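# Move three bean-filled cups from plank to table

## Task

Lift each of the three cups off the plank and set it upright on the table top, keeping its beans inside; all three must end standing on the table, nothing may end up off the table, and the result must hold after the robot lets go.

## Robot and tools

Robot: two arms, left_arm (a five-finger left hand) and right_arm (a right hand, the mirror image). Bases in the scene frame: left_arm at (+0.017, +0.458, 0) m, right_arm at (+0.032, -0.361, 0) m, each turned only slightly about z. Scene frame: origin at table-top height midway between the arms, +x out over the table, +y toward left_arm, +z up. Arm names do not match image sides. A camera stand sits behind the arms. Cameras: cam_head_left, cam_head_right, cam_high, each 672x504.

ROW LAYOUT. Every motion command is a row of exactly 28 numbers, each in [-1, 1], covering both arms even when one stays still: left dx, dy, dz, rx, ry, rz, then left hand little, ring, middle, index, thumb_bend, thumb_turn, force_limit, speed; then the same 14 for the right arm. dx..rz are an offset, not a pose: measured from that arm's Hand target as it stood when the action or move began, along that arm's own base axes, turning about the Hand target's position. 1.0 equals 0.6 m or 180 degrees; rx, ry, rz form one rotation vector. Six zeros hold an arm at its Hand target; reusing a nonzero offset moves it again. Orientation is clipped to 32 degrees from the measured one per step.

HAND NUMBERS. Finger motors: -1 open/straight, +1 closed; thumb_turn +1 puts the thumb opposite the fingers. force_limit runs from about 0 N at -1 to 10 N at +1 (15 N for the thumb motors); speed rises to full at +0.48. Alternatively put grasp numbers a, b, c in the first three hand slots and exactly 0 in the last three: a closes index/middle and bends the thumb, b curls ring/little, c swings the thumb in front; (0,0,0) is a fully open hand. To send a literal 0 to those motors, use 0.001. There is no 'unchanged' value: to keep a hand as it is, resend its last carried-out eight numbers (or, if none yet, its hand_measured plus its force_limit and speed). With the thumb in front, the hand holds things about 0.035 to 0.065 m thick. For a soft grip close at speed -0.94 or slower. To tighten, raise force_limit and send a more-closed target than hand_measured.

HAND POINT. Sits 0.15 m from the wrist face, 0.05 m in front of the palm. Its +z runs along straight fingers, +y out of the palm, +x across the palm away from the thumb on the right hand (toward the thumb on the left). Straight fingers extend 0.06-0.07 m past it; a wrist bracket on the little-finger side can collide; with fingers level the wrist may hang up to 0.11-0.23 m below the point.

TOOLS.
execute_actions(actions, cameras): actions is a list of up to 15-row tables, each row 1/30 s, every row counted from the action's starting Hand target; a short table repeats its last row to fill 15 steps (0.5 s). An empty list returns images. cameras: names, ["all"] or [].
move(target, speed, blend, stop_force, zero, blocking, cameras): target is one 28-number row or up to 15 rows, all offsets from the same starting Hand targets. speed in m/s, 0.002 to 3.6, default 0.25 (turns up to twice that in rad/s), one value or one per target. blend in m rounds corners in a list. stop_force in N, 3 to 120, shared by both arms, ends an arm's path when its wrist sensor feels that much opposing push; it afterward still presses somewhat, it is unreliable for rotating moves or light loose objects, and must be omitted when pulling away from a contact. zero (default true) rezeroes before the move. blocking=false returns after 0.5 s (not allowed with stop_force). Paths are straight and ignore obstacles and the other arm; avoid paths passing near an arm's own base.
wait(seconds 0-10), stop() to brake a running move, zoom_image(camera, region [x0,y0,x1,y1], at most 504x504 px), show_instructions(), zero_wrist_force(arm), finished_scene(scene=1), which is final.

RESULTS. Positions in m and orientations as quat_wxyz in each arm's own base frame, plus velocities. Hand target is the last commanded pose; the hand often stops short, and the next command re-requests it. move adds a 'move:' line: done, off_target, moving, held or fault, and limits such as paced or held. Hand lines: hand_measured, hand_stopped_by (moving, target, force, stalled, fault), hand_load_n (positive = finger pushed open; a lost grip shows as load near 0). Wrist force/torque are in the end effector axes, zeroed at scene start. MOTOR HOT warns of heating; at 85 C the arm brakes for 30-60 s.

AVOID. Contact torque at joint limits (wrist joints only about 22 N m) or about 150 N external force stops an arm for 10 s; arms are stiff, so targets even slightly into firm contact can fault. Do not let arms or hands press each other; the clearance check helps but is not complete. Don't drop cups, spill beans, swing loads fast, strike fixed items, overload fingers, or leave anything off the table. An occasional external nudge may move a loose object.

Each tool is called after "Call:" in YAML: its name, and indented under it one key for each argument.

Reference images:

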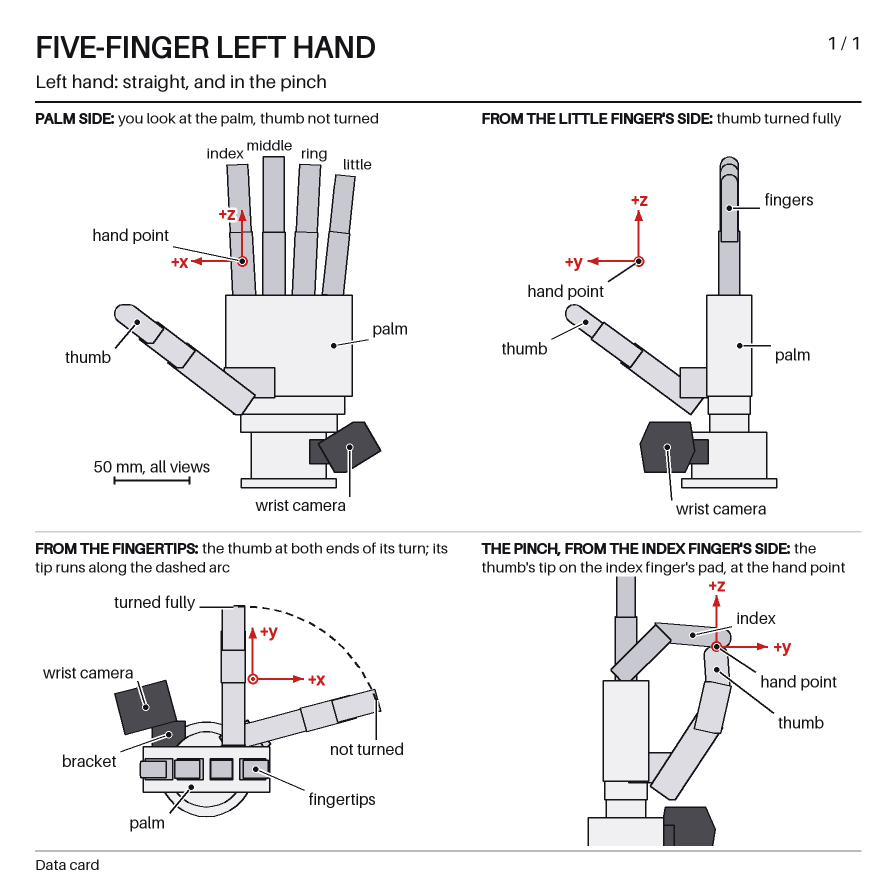

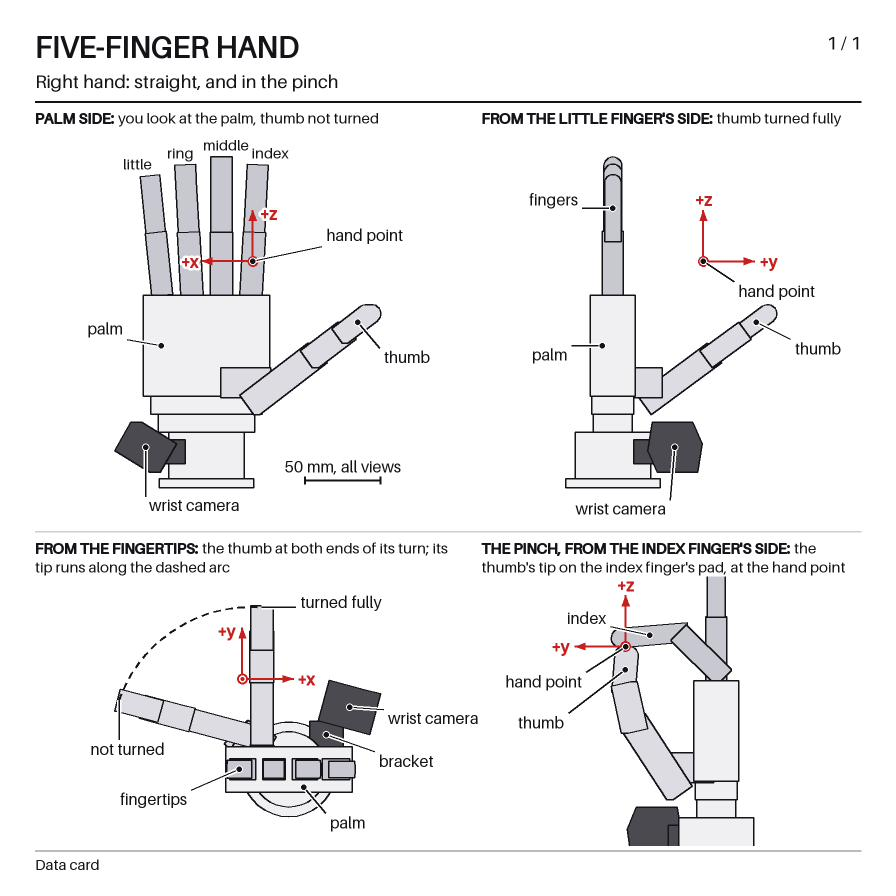

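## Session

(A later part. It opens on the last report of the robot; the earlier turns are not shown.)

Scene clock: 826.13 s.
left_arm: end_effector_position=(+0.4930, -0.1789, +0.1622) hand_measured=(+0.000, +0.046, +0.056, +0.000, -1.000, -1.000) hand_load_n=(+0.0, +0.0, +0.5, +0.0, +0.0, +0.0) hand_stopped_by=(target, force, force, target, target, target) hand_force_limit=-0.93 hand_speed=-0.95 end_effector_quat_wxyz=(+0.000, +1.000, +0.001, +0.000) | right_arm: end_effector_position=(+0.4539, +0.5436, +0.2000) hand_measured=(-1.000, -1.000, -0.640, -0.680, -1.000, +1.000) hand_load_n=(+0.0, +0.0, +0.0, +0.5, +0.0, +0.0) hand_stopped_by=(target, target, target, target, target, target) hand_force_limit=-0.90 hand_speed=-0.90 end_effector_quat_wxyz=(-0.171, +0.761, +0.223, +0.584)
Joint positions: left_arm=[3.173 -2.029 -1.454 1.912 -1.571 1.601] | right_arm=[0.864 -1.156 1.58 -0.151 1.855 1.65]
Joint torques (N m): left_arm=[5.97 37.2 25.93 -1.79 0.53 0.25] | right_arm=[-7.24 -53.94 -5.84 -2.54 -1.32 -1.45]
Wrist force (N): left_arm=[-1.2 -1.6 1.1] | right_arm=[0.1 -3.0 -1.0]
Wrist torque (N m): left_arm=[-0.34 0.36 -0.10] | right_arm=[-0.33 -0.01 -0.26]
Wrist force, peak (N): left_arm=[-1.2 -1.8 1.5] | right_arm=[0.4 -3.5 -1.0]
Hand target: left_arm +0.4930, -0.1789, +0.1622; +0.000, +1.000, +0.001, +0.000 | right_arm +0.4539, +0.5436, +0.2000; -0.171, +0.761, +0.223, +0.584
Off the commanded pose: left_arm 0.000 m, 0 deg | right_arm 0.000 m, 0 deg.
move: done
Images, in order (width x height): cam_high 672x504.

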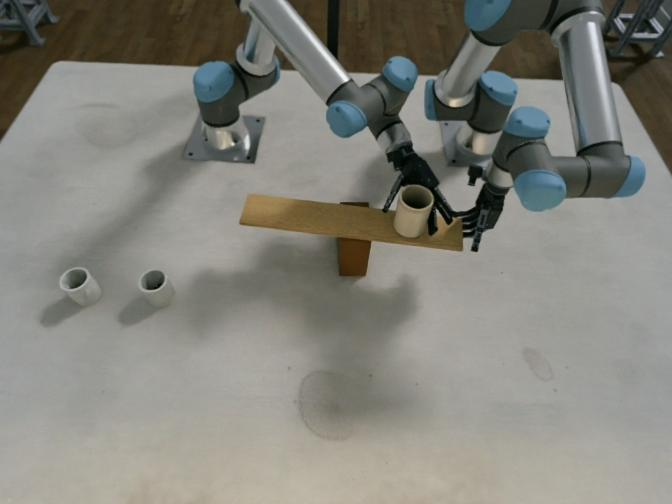

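Call:
move:
  target: [0,0,0,0,0,0,0,0.22,0.22,0,-1,-1,-0.93,-0.95,0,0,0,0,0,0,-1,-1,-0.64,-0.68,-0.12,1,-0.6,-0.93]
  cameras: ["cam_high"]

Call:
zoom_image:
  camera: "cam_high"
  region: [380, 140, 480, 240]

Scene clock: 831.57 s.
left_arm: end_effector_position=(+0.4930, -0.1789, +0.1622) hand_measured=(+0.000, +0.046, +0.056, +0.000, -1.000, -1.000) hand_load_n=(+0.0, +0.5, +1.0, +0.0, +0.0, +0.0) hand_stopped_by=(target, force, force, target, target, target) hand_force_limit=-0.93 hand_speed=-0.95 end_effector_quat_wxyz=(+0.000, +1.000, +0.001, +0.000) | right_arm: end_effector_position=(+0.4539, +0.5436, +0.2000) hand_measured=(-1.000, -1.000, -0.640, -0.680, -0.644, +1.000) hand_load_n=(+0.0, +0.0, +0.0, +0.0, +3.0, +0.0) hand_stopped_by=(target, target, target, target, force, target) hand_force_limit=-0.60 hand_speed=-0.93 end_effector_quat_wxyz=(-0.171, +0.761, +0.223, +0.584)
Joint positions: left_arm=[3.173 -2.029 -1.454 1.912 -1.571 1.601] | right_arm=[0.864 -1.156 1.58 -0.151 1.855 1.65]
Joint torques (N m): left_arm=[6.53 37 26.07 -1.78 0.35 0.47] | right_arm=[-5.82 -53.86 -7.56 -2.05 0.32 -1.31]
Wrist force (N): left_arm=[-1.1 -1.5 1.6] | right_arm=[0.7 -1.3 -2.4]
Wrist torque (N m): left_arm=[-0.35 0.38 -0.10] | right_arm=[-0.29 0.01 -0.31]
Wrist force, peak (N): left_arm=[-1.1 -1.7 1.7] | right_arm=[0.2 -3.4 -1.1]
Hand target: left_arm +0.4930, -0.1789, +0.1622; +0.000, +1.000, +0.001, +0.000 | right_arm +0.4539, +0.5436, +0.2000; -0.171, +0.761, +0.223, +0.584
Off the commanded pose: left_arm 0.000 m, 0 deg | right_arm 0.000 m, 0 deg.
move: done
Images, in order (width x height): cam_high 672x504.

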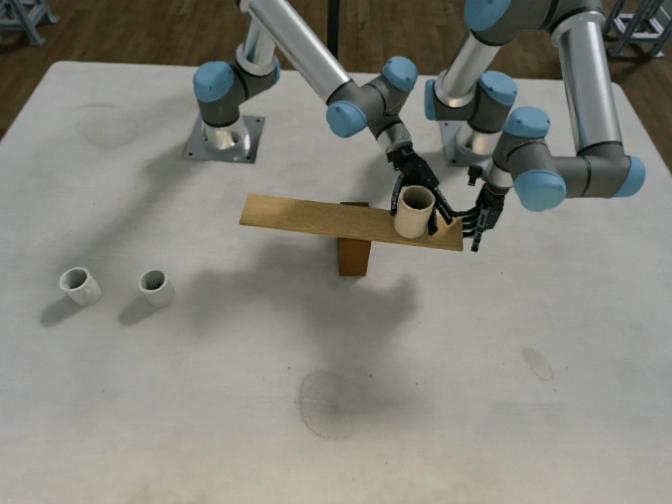

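Scaled by 5.040 from the camera's 672x504 image, which has a finer 960x720 frame.

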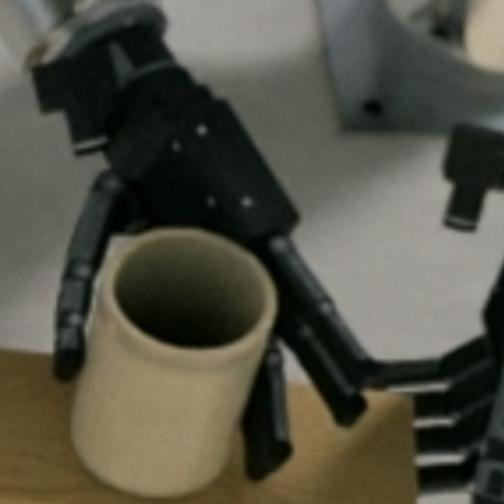

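Call:
move:
  target: [0,0,0,0,0,0,0,0.22,0.22,0,-1,-1,-0.93,-0.95,0,0,0,0,0,0,-1,-1,0.3,0.3,-0.12,1,-0.6,-0.9]
  cameras: ["cam_high"]

Call:
zoom_image:
  camera: "cam_high"
  region: [380, 140, 480, 240]

Scene clock: 833.53 s.
left_arm: end_effector_position=(+0.4930, -0.1789, +0.1622) hand_measured=(+0.000, +0.046, +0.056, +0.000, -1.000, -1.000) hand_load_n=(+0.0, +0.5, +0.5, +0.0, +0.0, +0.0) hand_stopped_by=(target, force, force, target, target, target) hand_force_limit=-0.93 hand_speed=-0.95 end_effector_quat_wxyz=(+0.000, +1.000, +0.001, +0.000) | right_arm: end_effector_position=(+0.4539, +0.5436, +0.2000) hand_measured=(-1.000, -1.000, -0.568, -0.662, -0.646, +1.000) hand_load_n=(+0.0, +0.0, +2.0, +1.0, +5.5, +0.0) hand_stopped_by=(target, target, force, force, force, target) hand_force_limit=-0.60 hand_speed=-0.90 end_effector_quat_wxyz=(-0.171, +0.761, +0.223, +0.584)
Joint positions: left_arm=[3.173 -2.029 -1.454 1.912 -1.571 1.601] | right_arm=[0.864 -1.156 1.58 -0.151 1.855 1.65]
Joint torques (N m): left_arm=[4.95 37.29 25.65 -1.79 0.25 0.36] | right_arm=[-2.12 -50.96 -7.77 -1.85 0.68 -1.36]
Wrist force (N): left_arm=[-1.4 -1.7 1.1] | right_arm=[-0.6 -1.8 -0.1]
Wrist torque (N m): left_arm=[-0.35 0.37 -0.10] | right_arm=[-0.29 -0.03 -0.21]
Wrist force, peak (N): left_arm=[-1.0 -1.7 1.9] | right_arm=[-0.1 -2.9 -0.5]
Hand target: left_arm +0.4930, -0.1789, +0.1622; +0.000, +1.000, +0.001, +0.000 | right_arm +0.4539, +0.5436, +0.2000; -0.171, +0.761, +0.223, +0.584
Off the commanded pose: left_arm 0.000 m, 0 deg | right_arm 0.000 m, 0 deg.
move: done
Images, in order (width x height): cam_high 672x504.

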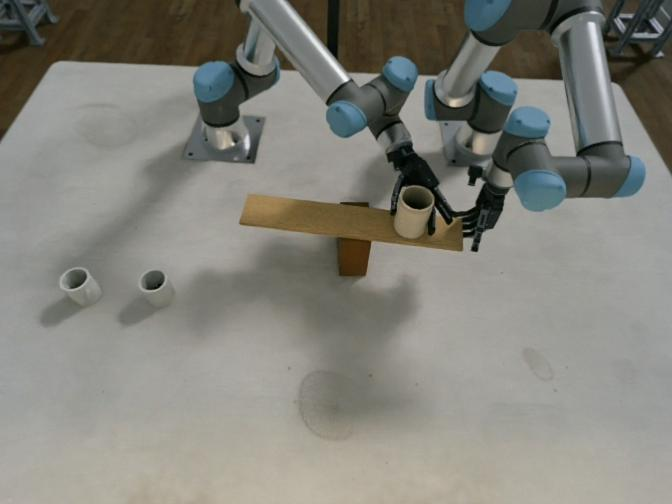

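Scaled by 5.040 from the camera's 672x504 image, which has a finer 960x720 frame.

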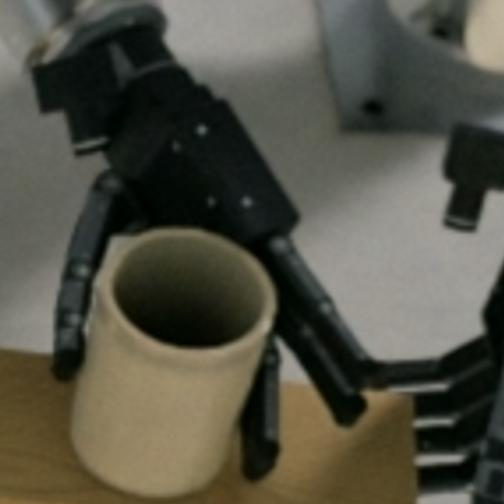

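Call:
move:
  target: [0,0,0,0,0,0,0,0.22,0.22,0,-1,-1,-0.93,-0.95,0,0,0,0,0,0,-1,-1,0.32,0.32,-0.12,1,-0.3,-0.92]

Call:
move:
  target: [0,0,0,0,0,0,0,0.22,0.22,0,-1,-1,-0.93,-0.95,0,0,0,0,0,0,-1,-1,0.32,0.32,-0.10,1,0.1,-0.93]
  cameras: ["cam_high"]

Call:
zoom_image:
  camera: "cam_high"
  region: [380, 140, 480, 240]

Scene clock: 839.17 s.
left_arm: end_effector_position=(+0.4930, -0.1789, +0.1622) hand_measured=(+0.000, +0.046, +0.056, +0.000, -1.000, -1.000) hand_load_n=(+0.0, +0.0, +0.5, +0.0, +0.0, +0.0) hand_stopped_by=(target, force, force, target, target, target) hand_force_limit=-0.93 hand_speed=-0.95 end_effector_quat_wxyz=(+0.000, +1.000, +0.001, +0.000) | right_arm: end_effector_position=(+0.4539, +0.5436, +0.2000) hand_measured=(-1.000, -1.000, -0.546, -0.634, -0.646, +1.000) hand_load_n=(+0.0, +0.0, +3.0, +3.5, +9.5, +1.0) hand_stopped_by=(target, target, force, force, force, target) hand_force_limit=-0.30 hand_speed=-0.92 end_effector_quat_wxyz=(-0.171, +0.761, +0.223, +0.584)
Joint positions: left_arm=[3.173 -2.029 -1.454 1.912 -1.571 1.601] | right_arm=[0.864 -1.156 1.58 -0.151 1.855 1.65]
Joint torques (N m): left_arm=[5.52 37.21 26 -1.66 0.39 0.48] | right_arm=[3.69 -45.5 -7.4 -1.81 0.69 -1.44]
Wrist force (N): left_arm=[-1.4 -1.8 0.8] | right_arm=[-2.0 -1.5 0.2]
Wrist torque (N m): left_arm=[-0.36 0.36 -0.10] | right_arm=[-0.26 -0.03 -0.13]
Wrist force, peak (N): left_arm=[-1.4 -1.7 1.2] | right_arm=[-2.3 -1.7 0.2]
Hand target: left_arm +0.4930, -0.1789, +0.1622; +0.000, +1.000, +0.001, +0.000 | right_arm +0.4539, +0.5436, +0.2000; -0.171, +0.761, +0.223, +0.584
Off the commanded pose: left_arm 0.000 m, 0 deg | right_arm 0.000 m, 0 deg.
move: done

Scene clock: 839.67 s.
left_arm: end_effector_position=(+0.4930, -0.1789, +0.1622) hand_measured=(+0.000, +0.046, +0.056, +0.000, -1.000, -1.000) hand_load_n=(+0.0, +0.0, +0.5, +0.0, +0.0, +0.0) hand_stopped_by=(target, force, force, target, target, target) hand_force_limit=-0.93 hand_speed=-0.95 end_effector_quat_wxyz=(+0.000, +1.000, +0.001, +0.000) | right_arm: end_effector_position=(+0.4539, +0.5436, +0.2000) hand_measured=(-1.000, -1.000, -0.546, -0.634, -0.646, +1.000) hand_load_n=(+0.0, +0.0, +3.0, +3.5, +9.5, +1.0) hand_stopped_by=(target, target, force, force, force, target) hand_force_limit=0.10 hand_speed=-0.93 end_effector_quat_wxyz=(-0.171, +0.761, +0.223, +0.584)
Joint positions: left_arm=[3.173 -2.029 -1.454 1.912 -1.571 1.601] | right_arm=[0.864 -1.156 1.58 -0.151 1.855 1.65]
Joint torques (N m): left_arm=[5.01 36.54 25.82 -1.66 0.37 0.34] | right_arm=[3.96 -44.83 -8.58 -1.83 0.73 -1.31]
Wrist force (N): left_arm=[-1.2 -1.8 0.8] | right_arm=[-1.6 -1.6 -0.1]
Wrist torque (N m): left_arm=[-0.37 0.33 -0.08] | right_arm=[-0.26 -0.02 -0.15]
Wrist force, peak (N): left_arm=[-1.4 -1.7 1.0] | right_arm=[-2.5 -1.6 0.4]
Hand target: left_arm +0.4930, -0.1789, +0.1622; +0.000, +1.000, +0.001, +0.000 | right_arm +0.4539, +0.5436, +0.2000; -0.171, +0.761, +0.223, +0.584
Off the commanded pose: left_arm 0.000 m, 0 deg | right_arm 0.000 m, 0 deg.
move: done
Images, in order (width x height): cam_high 672x504.

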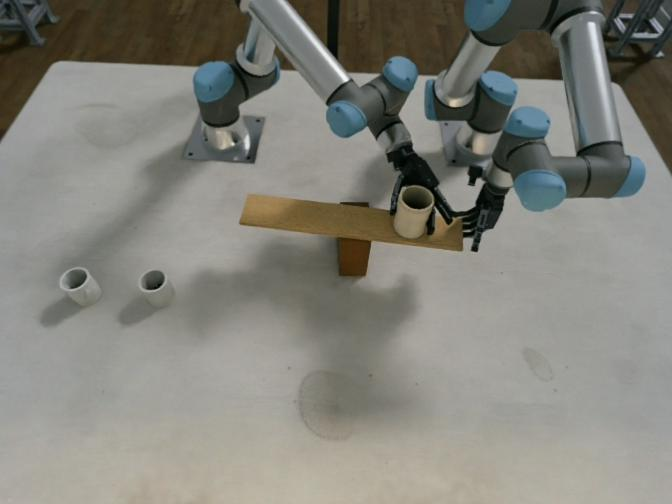

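Scaled by 5.040 from the camera's 672x504 image, which has a finer 960x720 frame.

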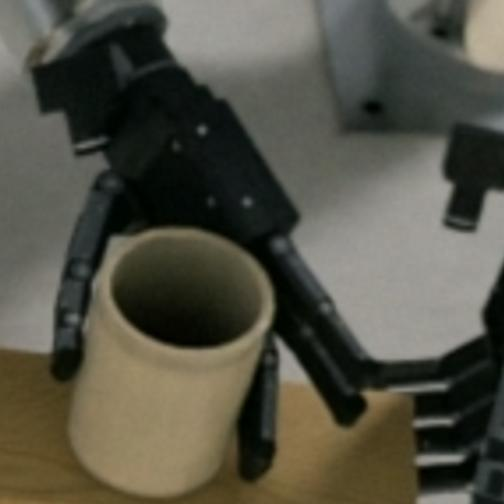

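Call:
move:
  target: [0,0,0,0,0,0,0,0.22,0.22,0,-1,-1,-0.93,-0.95,0,0,0.0117,0,0,0,-1,-1,0.32,0.32,-0.10,1,0.1,-0.93]
  speed: 0.01
  cameras: ["cam_high"]

Call:
zoom_image:
  camera: "cam_high"
  region: [380, 140, 480, 240]

Scene clock: 842.87 s.
left_arm: end_effector_position=(+0.4930, -0.1789, +0.1622) hand_measured=(+0.000, +0.046, +0.056, +0.000, -1.000, -1.000) hand_load_n=(+0.0, +0.0, +0.0, +0.0, +0.0, +0.0) hand_stopped_by=(target, force, force, target, target, target) hand_force_limit=-0.93 hand_speed=-0.95 end_effector_quat_wxyz=(+0.000, +1.000, +0.001, +0.000) | right_arm: end_effector_position=(+0.4539, +0.5436, +0.2069) hand_measured=(-1.000, -1.000, -0.546, -0.634, -0.646, +1.000) hand_load_n=(+0.0, +0.0, +2.0, +0.0, +2.5, +2.5) hand_stopped_by=(target, target, force, force, force, target) hand_force_limit=0.10 hand_speed=-0.93 end_effector_quat_wxyz=(-0.171, +0.761, +0.223, +0.584)
Joint positions: left_arm=[3.173 -2.029 -1.454 1.912 -1.571 1.601] | right_arm=[0.864 -1.163 1.57 -0.135 1.855 1.65]
Joint torques (N m): left_arm=[4.6 36.4 25.15 -1.58 0.28 0.49] | right_arm=[3.71 -56.9 -39.66 0.6 0.48 -1.36]
Wrist force (N): left_arm=[-1.5 -1.7 0.7] | right_arm=[-3.8 -1.2 0.7]
Wrist torque (N m): left_arm=[-0.34 0.36 -0.11] | right_arm=[-0.27 -0.04 -0.19]
Wrist force, peak (N): left_arm=[-1.3 -2.0 1.0] | right_arm=[-4.2 -1.3 0.4]
Hand target: left_arm +0.4930, -0.1789, +0.1622; +0.000, +1.000, +0.001, +0.000 | right_arm +0.4539, +0.5436, +0.2070; -0.171, +0.761, +0.223, +0.584
Off the commanded pose: left_arm 0.000 m, 0 deg | right_arm 0.000 m, 0 deg.
move: done
Images, in order (width x height): cam_high 672x504.

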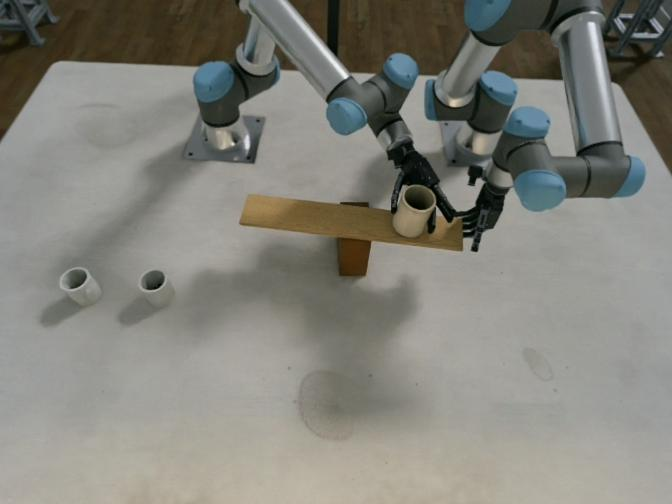

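Scaled by 5.040 from the camera's 672x504 image, which has a finer 960x720 frame.

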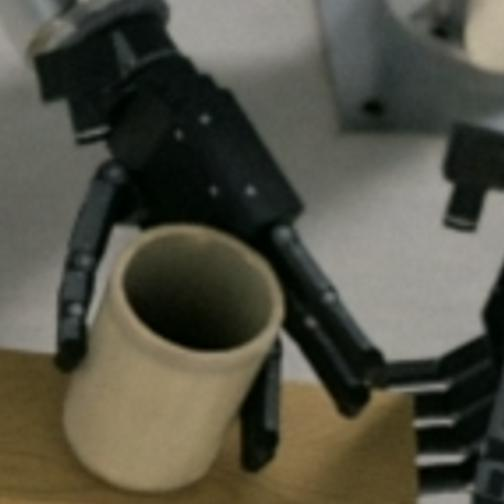

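Call:
move:
  target: [0,0,0,0,0,0,0,0.22,0.22,0,-1,-1,-0.93,-0.95,0,0,-0.0112,0,0,0,-1,-1,0.32,0.32,-0.10,1,0.1,-0.93]
  speed: 0.008
  cameras: ["cam_high"]

Call:
zoom_image:
  camera: "cam_high"
  region: [380, 140, 480, 240]

Scene clock: 856.43 s.
left_arm: end_effector_position=(+0.4930, -0.1789, +0.1622) hand_measured=(+0.000, +0.046, +0.056, +0.000, -1.000, -1.000) hand_load_n=(+0.0, +0.0, +4.0, +0.0, +0.0, +0.0) hand_stopped_by=(target, force, force, target, target, target) hand_force_limit=-0.93 hand_speed=-0.95 end_effector_quat_wxyz=(+0.000, +1.000, +0.001, +0.000) | right_arm: end_effector_position=(+0.4539, +0.5436, +0.2004) hand_measured=(-1.000, -1.000, -0.546, -0.634, -0.646, +1.000) hand_load_n=(+0.0, +0.0, +2.5, +0.5, +8.0, +0.0) hand_stopped_by=(target, target, force, force, force, target) hand_force_limit=0.10 hand_speed=-0.93 end_effector_quat_wxyz=(-0.171, +0.761, +0.223, +0.584)
Joint positions: left_arm=[3.173 -2.029 -1.454 1.912 -1.571 1.601] | right_arm=[0.864 -1.157 1.579 -0.15 1.855 1.65]
Joint torques (N m): left_arm=[4.86 36.43 25.75 -1.59 0.38 0.5] | right_arm=[3.85 -24.19 -4.52 -2.24 0.36 1.45]
Wrist force (N): left_arm=[-0.5 -2.0 4.9] | right_arm=[3.1 0.6 -4.5]
Wrist torque (N m): left_arm=[-0.40 0.44 -0.08] | right_arm=[-0.15 0.16 -0.04]
Wrist force, peak (N): left_arm=[-0.5 -2.0 4.9] | right_arm=[3.7 0.6 -4.8]
Hand target: left_arm +0.4930, -0.1789, +0.1622; +0.000, +1.000, +0.001, +0.000 | right_arm +0.4539, +0.5436, +0.2003; -0.171, +0.761, +0.223, +0.584
Off the commanded pose: left_arm 0.000 m, 0 deg | right_arm 0.000 m, 0 deg.
move: done
Images, in order (width x height): cam_high 672x504.

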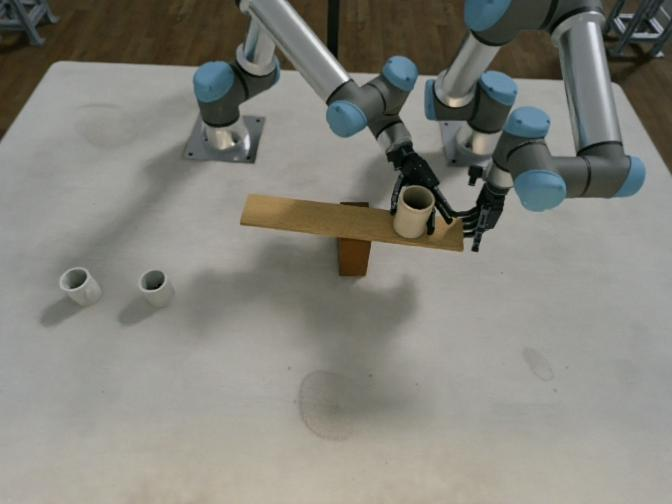

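Scaled by 5.040 from the camera's 672x504 image, which has a finer 960x720 frame.

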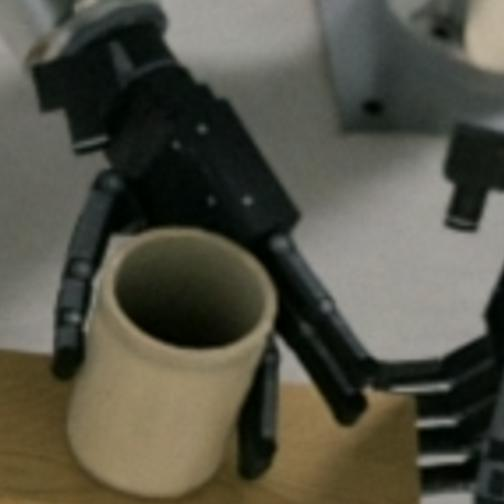

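Call:
move:
  target: [0,0,0,0,0,0,0,0.22,0.22,0,-1,-1,-0.93,-0.95,0,0,0.0025,0,0,0,-1,-1,0.32,0.32,-0.10,1,0.1,-0.93]
  speed: 0.008

Call:
move:
  target: [0,0,0,0,0,0,0,0.22,0.22,0,-1,-1,-0.93,-0.95,0,0,0,0,0,0,-1,-1,-0.7,-0.74,-0.10,1,-0.3,-0.92]

Call:
move:
  target: [0,0,0,0,0,0,0,0.22,0.22,0,-1,-1,-0.93,-0.95,0,0,0,0,0,0,-1,-1,-0.7,-0.74,-1,1,-0.3,-0.92]
  cameras: ["cam_high"]

Call:
zoom_image:
  camera: "cam_high"
  region: [380, 140, 480, 240]

Scene clock: 860.27 s.
left_arm: end_effector_position=(+0.4930, -0.1789, +0.1622) hand_measured=(+0.000, +0.046, +0.056, +0.000, -1.000, -1.000) hand_load_n=(+0.0, +0.0, +0.0, +0.0, +0.0, +0.0) hand_stopped_by=(target, force, force, target, target, target) hand_force_limit=-0.93 hand_speed=-0.95 end_effector_quat_wxyz=(+0.000, +1.000, +0.001, +0.000) | right_arm: end_effector_position=(+0.4538, +0.5436, +0.2017) hand_measured=(-1.000, -1.000, -0.546, -0.634, -0.646, +1.000) hand_load_n=(+0.0, +0.0, +3.0, +1.0, +7.5, +2.0) hand_stopped_by=(target, target, force, force, force, target) hand_force_limit=0.10 hand_speed=-0.93 end_effector_quat_wxyz=(-0.171, +0.761, +0.223, +0.584)
Joint positions: left_arm=[3.173 -2.029 -1.454 1.912 -1.571 1.601] | right_arm=[0.864 -1.158 1.577 -0.147 1.855 1.65]
Joint torques (N m): left_arm=[4.45 35.82 25.83 -1.59 0.23 0.52] | right_arm=[3.3 -56.21 -39.19 0.52 0.6 -0.79]
Wrist force (N): left_arm=[-1.4 -1.7 0.7] | right_arm=[-2.8 -0.7 0.2]
Wrist torque (N m): left_arm=[-0.34 0.35 -0.10] | right_arm=[-0.26 -0.02 -0.17]
Wrist force, peak (N): left_arm=[-0.6 -3.0 5.4] | right_arm=[4.4 0.1 -4.9]
Hand target: left_arm +0.4930, -0.1789, +0.1622; +0.000, +1.000, +0.001, +0.000 | right_arm +0.4539, +0.5436, +0.2018; -0.171, +0.761, +0.223, +0.584
Off the commanded pose: left_arm 0.000 m, 0 deg | right_arm 0.000 m, 0 deg.
move: done

Scene clock: 861.23 s.
left_arm: end_effector_position=(+0.4930, -0.1789, +0.1622) hand_measured=(+0.000, +0.046, +0.056, +0.000, -1.000, -1.000) hand_load_n=(+0.0, +0.0, +0.5, +0.0, +0.0, +0.0) hand_stopped_by=(target, force, force, target, target, target) hand_force_limit=-0.93 hand_speed=-0.95 end_effector_quat_wxyz=(+0.000, +1.000, +0.001, +0.000) | right_arm: end_effector_position=(+0.4539, +0.5436, +0.2018) hand_measured=(-1.000, -1.000, -0.700, -0.740, -0.644, +1.000) hand_load_n=(+0.0, +0.0, +0.0, +0.0, +1.0, +1.0) hand_stopped_by=(target, target, target, target, force, target) hand_force_limit=-0.30 hand_speed=-0.92 end_effector_quat_wxyz=(-0.171, +0.761, +0.223, +0.584)
Joint positions: left_arm=[3.173 -2.029 -1.454 1.912 -1.571 1.601] | right_arm=[0.864 -1.158 1.577 -0.147 1.855 1.65]
Joint torques (N m): left_arm=[4.81 36.15 25.42 -1.48 0.3 0.48] | right_arm=[3.23 -53.77 -37.21 0.54 0.2 -1.48]
Wrist force (N): left_arm=[-0.9 -1.6 1.1] | right_arm=[-1.7 -1.7 -1.1]
Wrist torque (N m): left_arm=[-0.34 0.34 -0.09] | right_arm=[-0.31 0.06 -0.25]
Wrist force, peak (N): left_arm=[-1.4 -1.7 1.1] | right_arm=[-3.2 -0.8 0.3]
Hand target: left_arm +0.4930, -0.1789, +0.1622; +0.000, +1.000, +0.001, +0.000 | right_arm +0.4539, +0.5436, +0.2018; -0.171, +0.761, +0.223, +0.584
Off the commanded pose: left_arm 0.000 m, 0 deg | right_arm 0.000 m, 0 deg.
move: done

Scene clock: 864.57 s.
left_arm: end_effector_position=(+0.4930, -0.1789, +0.1622) hand_measured=(+0.000, +0.046, +0.056, +0.000, -1.000, -1.000) hand_load_n=(+0.0, +0.0, +0.5, +0.0, +0.0, +0.0) hand_stopped_by=(target, force, force, target, target, target) hand_force_limit=-0.93 hand_speed=-0.95 end_effector_quat_wxyz=(+0.000, +1.000, +0.001, +0.000) | right_arm: end_effector_position=(+0.4539, +0.5436, +0.2018) hand_measured=(-1.000, -1.000, -0.700, -0.740, -1.000, +1.000) hand_load_n=(+0.0, +0.0, +0.0, +0.0, +0.0, +0.5) hand_stopped_by=(target, target, target, target, target, target) hand_force_limit=-0.30 hand_speed=-0.92 end_effector_quat_wxyz=(-0.171, +0.761, +0.223, +0.584)
Joint positions: left_arm=[3.173 -2.029 -1.454 1.912 -1.571 1.601] | right_arm=[0.864 -1.158 1.577 -0.147 1.855 1.65]
Joint torques (N m): left_arm=[4.52 36.53 26.1 -1.53 0.29 0.57] | right_arm=[4.05 -39.99 -28.15 0.5 0.3 -1.39]
Wrist force (N): left_arm=[-1.0 -1.5 1.0] | right_arm=[-0.5 -2.2 -1.2]
Wrist torque (N m): left_arm=[-0.32 0.35 -0.10] | right_arm=[-0.27 0.01 -0.25]
Wrist force, peak (N): left_arm=[-1.2 -1.9 1.1] | right_arm=[-1.2 -2.6 -0.8]
Hand target: left_arm +0.4930, -0.1789, +0.1622; +0.000, +1.000, +0.001, +0.000 | right_arm +0.4539, +0.5436, +0.2018; -0.171, +0.761, +0.223, +0.584
Off the commanded pose: left_arm 0.000 m, 0 deg | right_arm 0.000 m, 0 deg.
move: done
Images, in order (width x height): cam_high 672x504.

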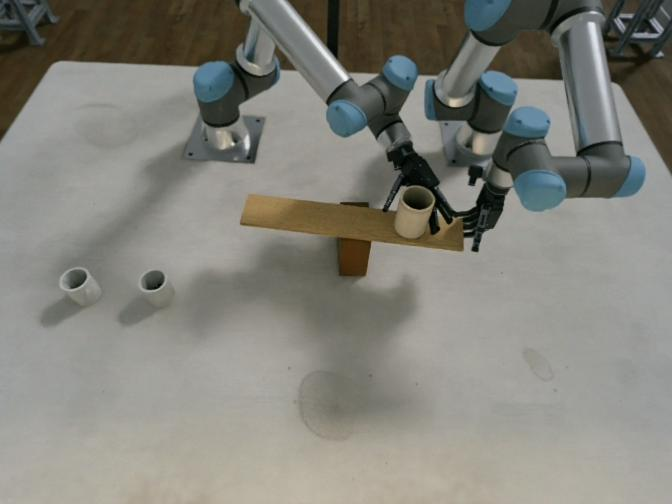

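Scaled by 5.040 from the camera's 672x504 image, which has a finer 960x720 frame.

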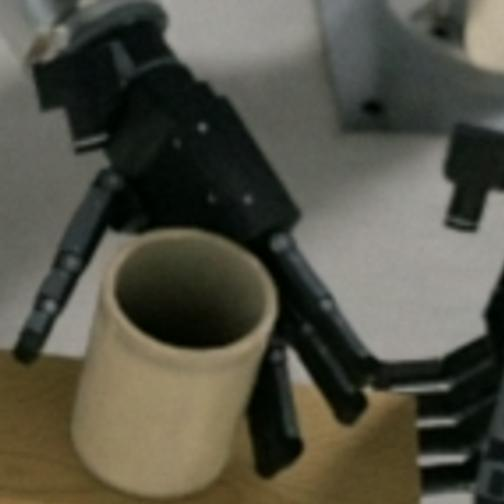

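Call:
move:
  target:
    - [0,0,0,0,0,0,0,0.22,0.22,0,-1,-1,-0.93,-0.95,-0.0013,0.0022,0,0,0,0,-1,-1,-0.7,-0.74,-1,1,-0.3,-0.92]
    - [0,0,0,0,0,0,0,0.22,0.22,0,-1,-1,-0.93,-0.95,0.0140,0.0120,0,0,0,0,-1,-1,-0.7,-0.74,-1,1,-0.3,-0.92]
  speed: 0.01
  stop_force: 3
  cameras: ["cam_high"]

Call:
zoom_image:
  camera: "cam_high"
  region: [380, 140, 480, 240]

Scene clock: 872.10 s.
left_arm: end_effector_position=(+0.4930, -0.1789, +0.1622) hand_measured=(+0.000, +0.046, +0.056, +0.000, -1.000, -1.000) hand_load_n=(+0.0, +0.0, +0.0, +0.0, +0.0, +0.0) hand_stopped_by=(target, force, force, target, target, target) hand_force_limit=-0.93 hand_speed=-0.95 end_effector_quat_wxyz=(+0.000, +1.000, +0.001, +0.000) | right_arm: end_effector_position=(+0.4623, +0.5508, +0.2018) hand_measured=(-1.000, -1.000, -0.700, -0.740, -1.000, +1.000) hand_load_n=(+0.0, +0.0, +0.0, +0.0, +0.0, +0.0) hand_stopped_by=(target, target, target, target, target, target) hand_force_limit=-0.30 hand_speed=-0.92 end_effector_quat_wxyz=(-0.171, +0.761, +0.223, +0.584)
Joint positions: left_arm=[3.173 -2.029 -1.454 1.912 -1.571 1.601] | right_arm=[0.861 -1.136 1.544 -0.136 1.852 1.649]
Joint torques (N m): left_arm=[4.72 36.64 25.41 -1.5 0.26 0.73] | right_arm=[-6.98 -28.41 -38.01 0.88 -1.89 -1.5]
Wrist force (N): left_arm=[-1.1 -1.8 1.1] | right_arm=[-0.8 -2.6 -0.8]
Wrist torque (N m): left_arm=[-0.37 0.35 -0.09] | right_arm=[-0.33 0.01 -0.25]
Wrist force, peak (N): left_arm=[-1.3 -1.7 1.7] | right_arm=[-0.8 -2.6 -1.1]
Hand target: left_arm +0.4930, -0.1789, +0.1622; +0.000, +1.000, +0.001, +0.000 | right_arm +0.4623, +0.5508, +0.2018; -0.171, +0.761, +0.223, +0.584
Off the commanded pose: left_arm 0.000 m, 0 deg | right_arm 0.000 m, 0 deg.
move: done
Images, in order (width x height): cam_high 672x504.

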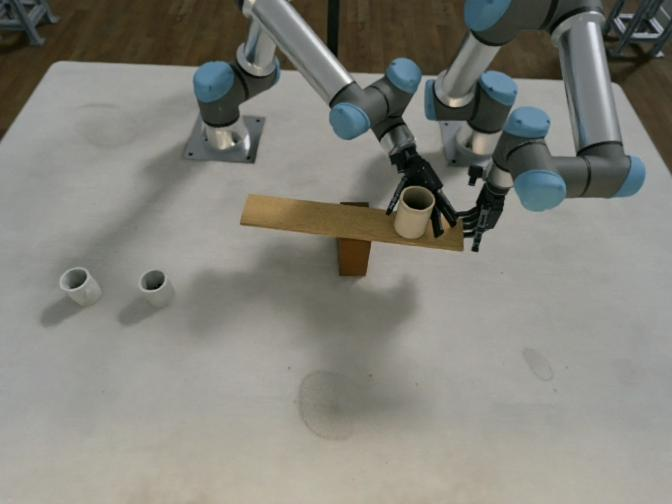

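Scaled by 5.040 from the camera's 672x504 image, which has a finer 960x720 frame.

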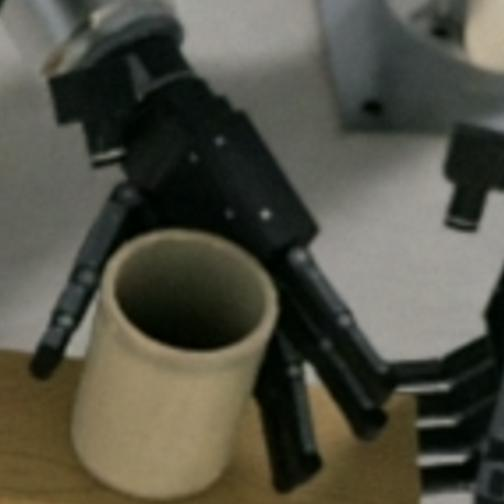

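Call:
move:
  target: [0,0,0,0,0,0,0,0.22,0.22,0,-1,-1,-0.93,-0.95,0,0,0,0,0,0,-1,-1,-0.52,-0.56,-1,1,-0.9,-0.92]

Call:
move:
  target: [0,0,0,0,0,0,0,0.22,0.22,0,-1,-1,-0.93,-0.95,0,0,0,0,0,0,-1,-1,-0.52,-0.56,-0.12,1,-0.6,-0.93]
  cameras: ["cam_high"]

Call:
zoom_image:
  camera: "cam_high"
  region: [380, 140, 480, 240]

Scene clock: 876.27 s.
left_arm: end_effector_position=(+0.4930, -0.1789, +0.1622) hand_measured=(+0.000, +0.046, +0.056, +0.000, -1.000, -1.000) hand_load_n=(+0.0, +0.5, +0.5, +0.0, +0.0, +0.0) hand_stopped_by=(target, force, force, target, target, target) hand_force_limit=-0.93 hand_speed=-0.95 end_effector_quat_wxyz=(+0.000, +1.000, +0.001, +0.000) | right_arm: end_effector_position=(+0.4623, +0.5508, +0.2018) hand_measured=(-1.000, -1.000, -0.520, -0.560, -1.000, +1.000) hand_load_n=(+0.0, +0.0, +0.5, +0.0, +0.0, +0.0) hand_stopped_by=(target, target, target, target, target, target) hand_force_limit=-0.90 hand_speed=-0.92 end_effector_quat_wxyz=(-0.171, +0.761, +0.223, +0.584)
Joint positions: left_arm=[3.173 -2.029 -1.454 1.912 -1.571 1.601] | right_arm=[0.861 -1.136 1.544 -0.136 1.852 1.649]
Joint torques (N m): left_arm=[5.37 36.44 25.56 -1.21 0.3 0.72] | right_arm=[-6.75 -28.99 -37.05 0.75 -1.71 -1.34]
Wrist force (N): left_arm=[-1.0 -1.8 0.8] | right_arm=[-0.2 -2.5 -1.3]
Wrist torque (N m): left_arm=[-0.36 0.34 -0.08] | right_arm=[-0.30 0.00 -0.24]
Wrist force, peak (N): left_arm=[-1.1 -1.9 1.2] | right_arm=[-0.6 -2.7 -1.2]
Hand target: left_arm +0.4930, -0.1789, +0.1622; +0.000, +1.000, +0.001, +0.000 | right_arm +0.4623, +0.5508, +0.2018; -0.171, +0.761, +0.223, +0.584
Off the commanded pose: left_arm 0.000 m, 0 deg | right_arm 0.000 m, 0 deg.
move: done

Scene clock: 878.93 s.
left_arm: end_effector_position=(+0.4930, -0.1789, +0.1622) hand_measured=(+0.000, +0.046, +0.056, +0.000, -1.000, -1.000) hand_load_n=(+0.0, +0.0, +1.0, +0.5, +0.0, +0.0) hand_stopped_by=(target, force, force, target, target, target) hand_force_limit=-0.93 hand_speed=-0.95 end_effector_quat_wxyz=(+0.000, +1.000, +0.001, +0.000) | right_arm: end_effector_position=(+0.4623, +0.5508, +0.2018) hand_measured=(-1.000, -1.000, -0.520, -0.560, -0.756, +1.000) hand_load_n=(+0.0, +0.0, +0.0, +0.5, +3.0, +0.5) hand_stopped_by=(target, target, target, target, force, target) hand_force_limit=-0.60 hand_speed=-0.93 end_effector_quat_wxyz=(-0.171, +0.761, +0.223, +0.584)
Joint positions: left_arm=[3.173 -2.029 -1.454 1.912 -1.571 1.601] | right_arm=[0.861 -1.136 1.544 -0.136 1.852 1.649]
Joint torques (N m): left_arm=[4.56 36.11 25.85 -1.23 0.19 0.83] | right_arm=[-4.88 -29.41 -35.19 0.4 -0.57 -1.21]
Wrist force (N): left_arm=[-1.0 -1.5 1.8] | right_arm=[-0.2 -1.0 -1.8]
Wrist torque (N m): left_arm=[-0.34 0.36 -0.10] | right_arm=[-0.29 0.01 -0.25]
Wrist force, peak (N): left_arm=[-1.2 -1.8 1.7] | right_arm=[-0.2 -2.7 -1.0]
Hand target: left_arm +0.4930, -0.1789, +0.1622; +0.000, +1.000, +0.001, +0.000 | right_arm +0.4623, +0.5508, +0.2018; -0.171, +0.761, +0.223, +0.584
Off the commanded pose: left_arm 0.000 m, 0 deg | right_arm 0.000 m, 0 deg.
move: done
Images, in order (width x height): cam_high 672x504.

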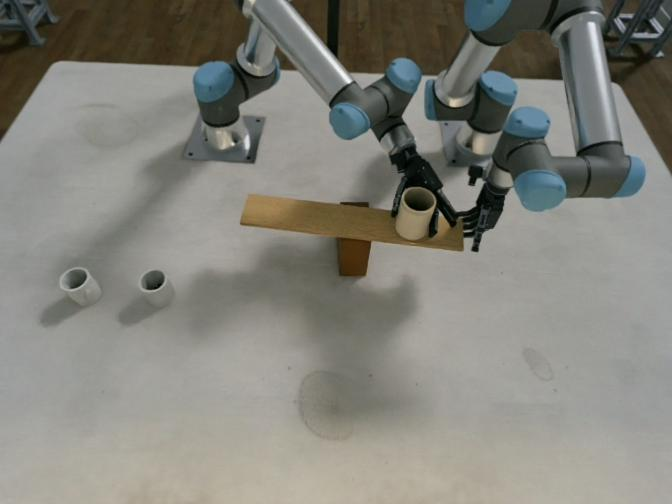

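Scaled by 5.040 from the camera's 672x504 image, which has a finer 960x720 frame.

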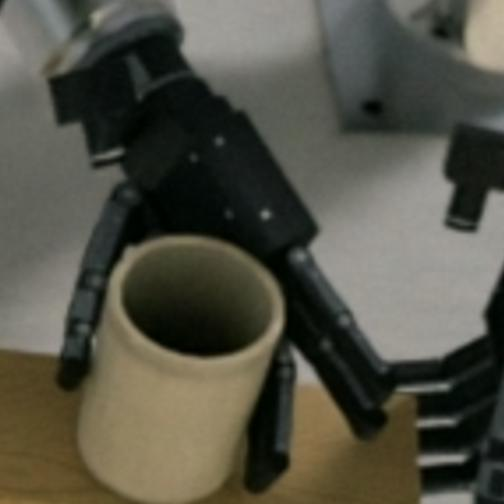

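Call:
move:
  target: [0,0,0,0,0,0,0,0.22,0.22,0,-1,-1,-0.93,-0.95,0,0,0,0,0,0,-1,-1,0.3,0.3,-0.12,1,-0.6,-0.9]
  cameras: ["cam_high"]

Call:
zoom_image:
  camera: "cam_high"
  region: [380, 140, 480, 240]

Scene clock: 880.70 s.
left_arm: end_effector_position=(+0.4930, -0.1789, +0.1622) hand_measured=(+0.000, +0.046, +0.056, +0.000, -1.000, -1.000) hand_load_n=(+0.0, +0.0, +1.0, +0.0, +0.0, +0.0) hand_stopped_by=(target, force, force, target, target, target) hand_force_limit=-0.93 hand_speed=-0.95 end_effector_quat_wxyz=(+0.000, +1.000, +0.001, +0.000) | right_arm: end_effector_position=(+0.4623, +0.5508, +0.2018) hand_measured=(-1.000, -1.000, -0.446, -0.552, -0.756, +1.000) hand_load_n=(+0.0, +0.0, +2.0, +1.5, +3.5, +1.0) hand_stopped_by=(target, target, force, force, force, target) hand_force_limit=-0.60 hand_speed=-0.90 end_effector_quat_wxyz=(-0.171, +0.761, +0.223, +0.584)
Joint positions: left_arm=[3.173 -2.029 -1.454 1.912 -1.571 1.601] | right_arm=[0.861 -1.136 1.544 -0.136 1.852 1.649]
Joint torques (N m): left_arm=[3.82 36.8 24.98 -1.33 0.12 0.81] | right_arm=[-1.74 -29.36 -35.4 0.37 0.01 -1.43]
Wrist force (N): left_arm=[-1.4 -1.6 1.6] | right_arm=[-0.6 -1.9 -0.1]
Wrist torque (N m): left_arm=[-0.36 0.38 -0.10] | right_arm=[-0.27 0.05 -0.17]
Wrist force, peak (N): left_arm=[-1.0 -1.7 2.2] | right_arm=[-0.3 -2.6 0.2]
Hand target: left_arm +0.4930, -0.1789, +0.1622; +0.000, +1.000, +0.001, +0.000 | right_arm +0.4623, +0.5508, +0.2018; -0.171, +0.761, +0.223, +0.584
Off the commanded pose: left_arm 0.000 m, 0 deg | right_arm 0.000 m, 0 deg.
move: done
Images, in order (width x height): cam_high 672x504.

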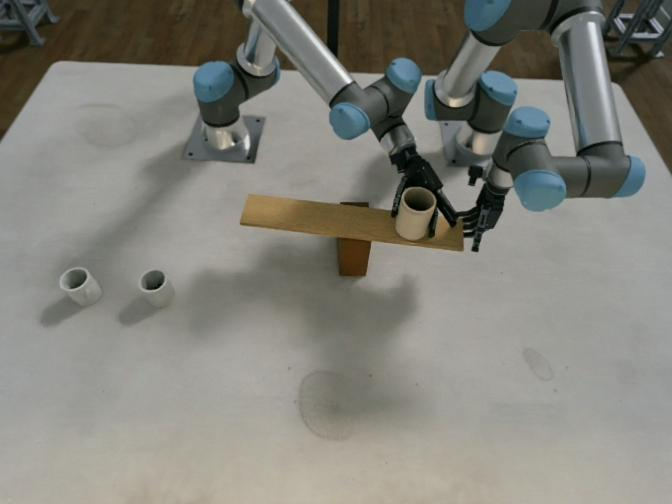

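Scaled by 5.040 from the camera's 672x504 image, which has a finer 960x720 frame.

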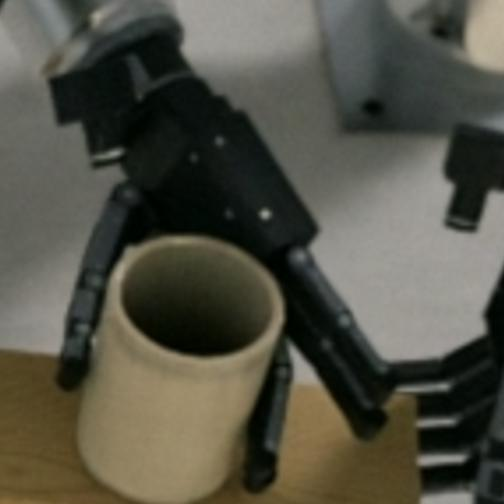

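Call:
move:
  target: [0,0,0,0,0,0,0,0.22,0.22,0,-1,-1,-0.93,-0.95,0,0,0,0,0,0,-1,-1,0.32,0.32,-0.12,1,-0.25,-0.92]

Call:
move:
  target: [0,0,0,0,0,0,0,0.22,0.22,0,-1,-1,-0.93,-0.95,0,0,0,0,0,0,-1,-1,0.32,0.32,-0.10,1,0.3,-0.93]
  cameras: ["cam_high"]

Call:
zoom_image:
  camera: "cam_high"
  region: [380, 140, 480, 240]

Scene clock: 882.97 s.
left_arm: end_effector_position=(+0.4930, -0.1789, +0.1622) hand_measured=(+0.000, +0.046, +0.056, +0.000, -1.000, -1.000) hand_load_n=(+0.5, +0.0, +0.5, +0.0, +0.0, +0.0) hand_stopped_by=(target, force, force, target, target, target) hand_force_limit=-0.93 hand_speed=-0.95 end_effector_quat_wxyz=(+0.000, +1.000, +0.001, +0.000) | right_arm: end_effector_position=(+0.4623, +0.5508, +0.2018) hand_measured=(-1.000, -1.000, -0.426, -0.524, -0.758, +1.000) hand_load_n=(+0.0, +0.0, +2.5, +4.5, +8.0, +0.5) hand_stopped_by=(target, target, force, force, force, target) hand_force_limit=-0.25 hand_speed=-0.92 end_effector_quat_wxyz=(-0.171, +0.761, +0.223, +0.584)
Joint positions: left_arm=[3.173 -2.029 -1.454 1.912 -1.571 1.601] | right_arm=[0.861 -1.136 1.544 -0.136 1.852 1.649]
Joint torques (N m): left_arm=[4.13 35.63 25.21 -1.29 0.14 0.74] | right_arm=[2.16 -30.83 -34.68 0.22 0.74 -1.32]
Wrist force (N): left_arm=[-1.2 -1.7 1.2] | right_arm=[-2.3 -1.7 -0.1]
Wrist torque (N m): left_arm=[-0.36 0.34 -0.09] | right_arm=[-0.30 0.02 -0.13]
Wrist force, peak (N): left_arm=[-1.4 -1.6 1.5] | right_arm=[-2.3 -1.9 0.3]
Hand target: left_arm +0.4930, -0.1789, +0.1622; +0.000, +1.000, +0.001, +0.000 | right_arm +0.4623, +0.5508, +0.2018; -0.171, +0.761, +0.223, +0.584
Off the commanded pose: left_arm 0.000 m, 0 deg | right_arm 0.000 m, 0 deg.
move: done

Scene clock: 883.47 s.
left_arm: end_effector_position=(+0.4930, -0.1789, +0.1622) hand_measured=(+0.000, +0.046, +0.056, +0.000, -1.000, -1.000) hand_load_n=(+0.0, +0.0, +0.5, +0.0, +0.0, +0.0) hand_stopped_by=(target, force, force, target, target, target) hand_force_limit=-0.93 hand_speed=-0.95 end_effector_quat_wxyz=(+0.000, +1.000, +0.001, +0.000) | right_arm: end_effector_position=(+0.4623, +0.5508, +0.2018) hand_measured=(-1.000, -1.000, -0.426, -0.524, -0.750, +1.000) hand_load_n=(+0.0, +0.0, +3.5, +5.0, +9.5, +0.5) hand_stopped_by=(target, target, force, force, force, target) hand_force_limit=0.30 hand_speed=-0.93 end_effector_quat_wxyz=(-0.171, +0.761, +0.223, +0.584)
Joint positions: left_arm=[3.173 -2.029 -1.454 1.912 -1.571 1.601] | right_arm=[0.861 -1.136 1.544 -0.136 1.852 1.649]
Joint torques (N m): left_arm=[4.72 35.95 26.05 -1.35 0.03 0.79] | right_arm=[2.74 -32.34 -34.67 0.24 0.84 -1.44]
Wrist force (N): left_arm=[-1.1 -1.7 1.2] | right_arm=[-1.7 -0.8 -0.5]
Wrist torque (N m): left_arm=[-0.36 0.32 -0.08] | right_arm=[-0.23 -0.01 -0.13]
Wrist force, peak (N): left_arm=[-1.2 -1.7 1.5] | right_arm=[-2.3 -1.0 -0.2]
Hand target: left_arm +0.4930, -0.1789, +0.1622; +0.000, +1.000, +0.001, +0.000 | right_arm +0.4623, +0.5508, +0.2018; -0.171, +0.761, +0.223, +0.584
Off the commanded pose: left_arm 0.000 m, 0 deg | right_arm 0.000 m, 0 deg.
move: done
Images, in order (width x height): cam_high 672x504.

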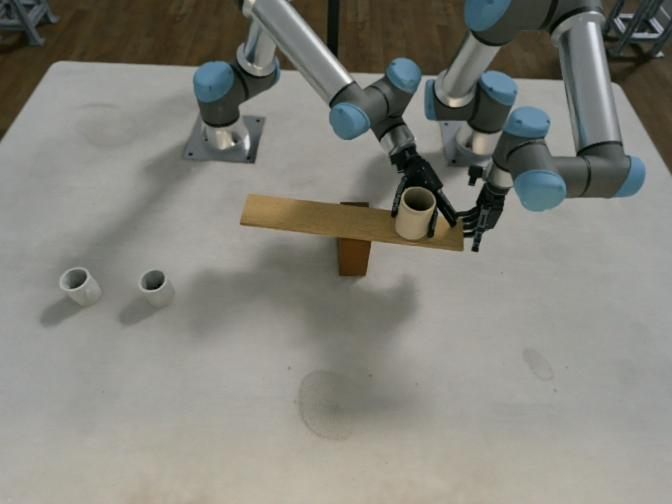

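Scaled by 5.040 from the camera's 672x504 image, which has a finer 960x720 frame.

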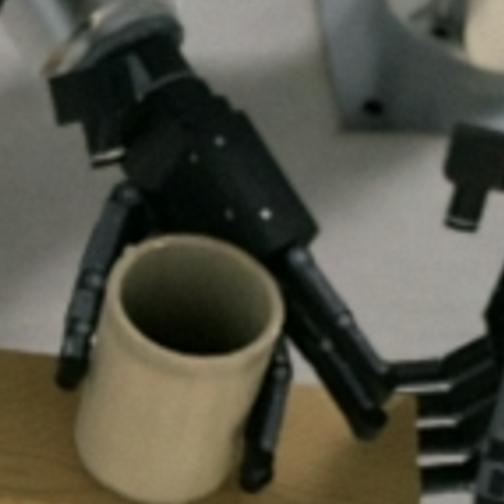

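Call:
move:
  target: [0,0,0,0,0,0,0,0.22,0.22,0,-1,-1,-0.93,-0.95,0,0,0.0117,0,0,0,-1,-1,0.32,0.32,-0.10,1,0.3,-0.93]
  speed: 0.008
  cameras: ["cam_high"]

Call:
zoom_image:
  camera: "cam_high"
  region: [380, 140, 480, 240]

Scene clock: 886.33 s.
left_arm: end_effector_position=(+0.4930, -0.1789, +0.1622) hand_measured=(+0.000, +0.046, +0.056, +0.000, -1.000, -1.000) hand_load_n=(+0.0, +0.0, +0.0, +0.0, +0.0, +0.0) hand_stopped_by=(target, force, force, target, target, target) hand_force_limit=-0.93 hand_speed=-0.95 end_effector_quat_wxyz=(+0.000, +1.000, +0.001, +0.000) | right_arm: end_effector_position=(+0.4623, +0.5508, +0.2087) hand_measured=(-1.000, -1.000, -0.426, -0.524, -0.748, +1.000) hand_load_n=(+0.0, +0.0, +2.0, +0.0, +2.0, +2.0) hand_stopped_by=(target, target, force, force, force, target) hand_force_limit=0.30 hand_speed=-0.93 end_effector_quat_wxyz=(-0.171, +0.761, +0.223, +0.584)
Joint positions: left_arm=[3.173 -2.029 -1.454 1.912 -1.571 1.601] | right_arm=[0.861 -1.142 1.534 -0.12 1.852 1.649]
Joint torques (N m): left_arm=[3.85 35.9 25.15 -1.27 -0.1 0.81] | right_arm=[3.62 -57.67 -38.31 0.81 0.51 -1.29]
Wrist force (N): left_arm=[-1.3 -1.7 0.7] | right_arm=[-2.4 -1.5 -0.2]
Wrist torque (N m): left_arm=[-0.35 0.33 -0.09] | right_arm=[-0.29 0.01 -0.17]
Wrist force, peak (N): left_arm=[-1.5 -1.7 1.4] | right_arm=[-3.7 -1.4 0.6]
Hand target: left_arm +0.4930, -0.1789, +0.1622; +0.000, +1.000, +0.001, +0.000 | right_arm +0.4623, +0.5508, +0.2088; -0.171, +0.761, +0.223, +0.584
Off the commanded pose: left_arm 0.000 m, 0 deg | right_arm 0.000 m, 0 deg.
move: done
Images, in order (width x height): cam_high 672x504.

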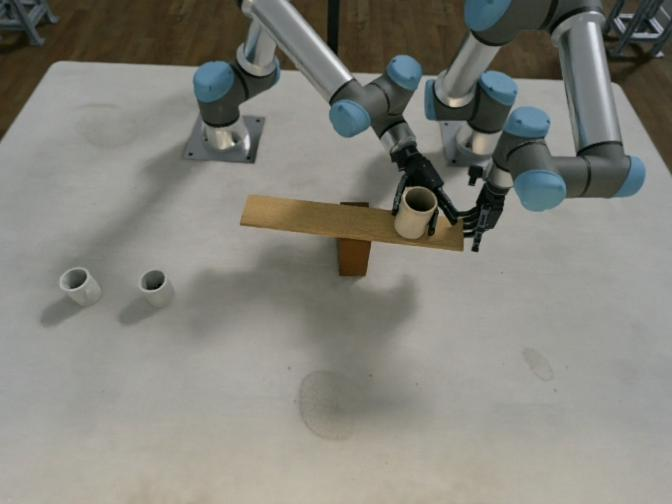

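Scaled by 5.040 from the camera's 672x504 image, which has a finer 960x720 frame.

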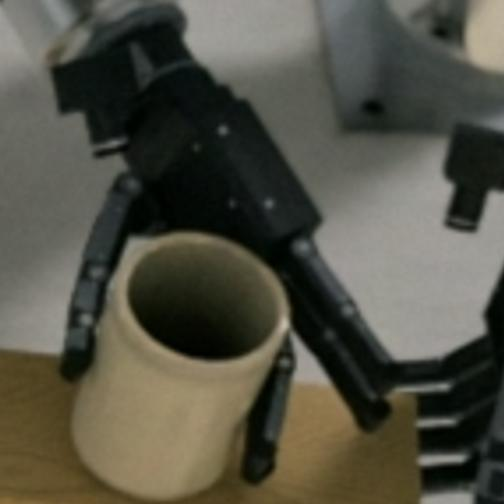

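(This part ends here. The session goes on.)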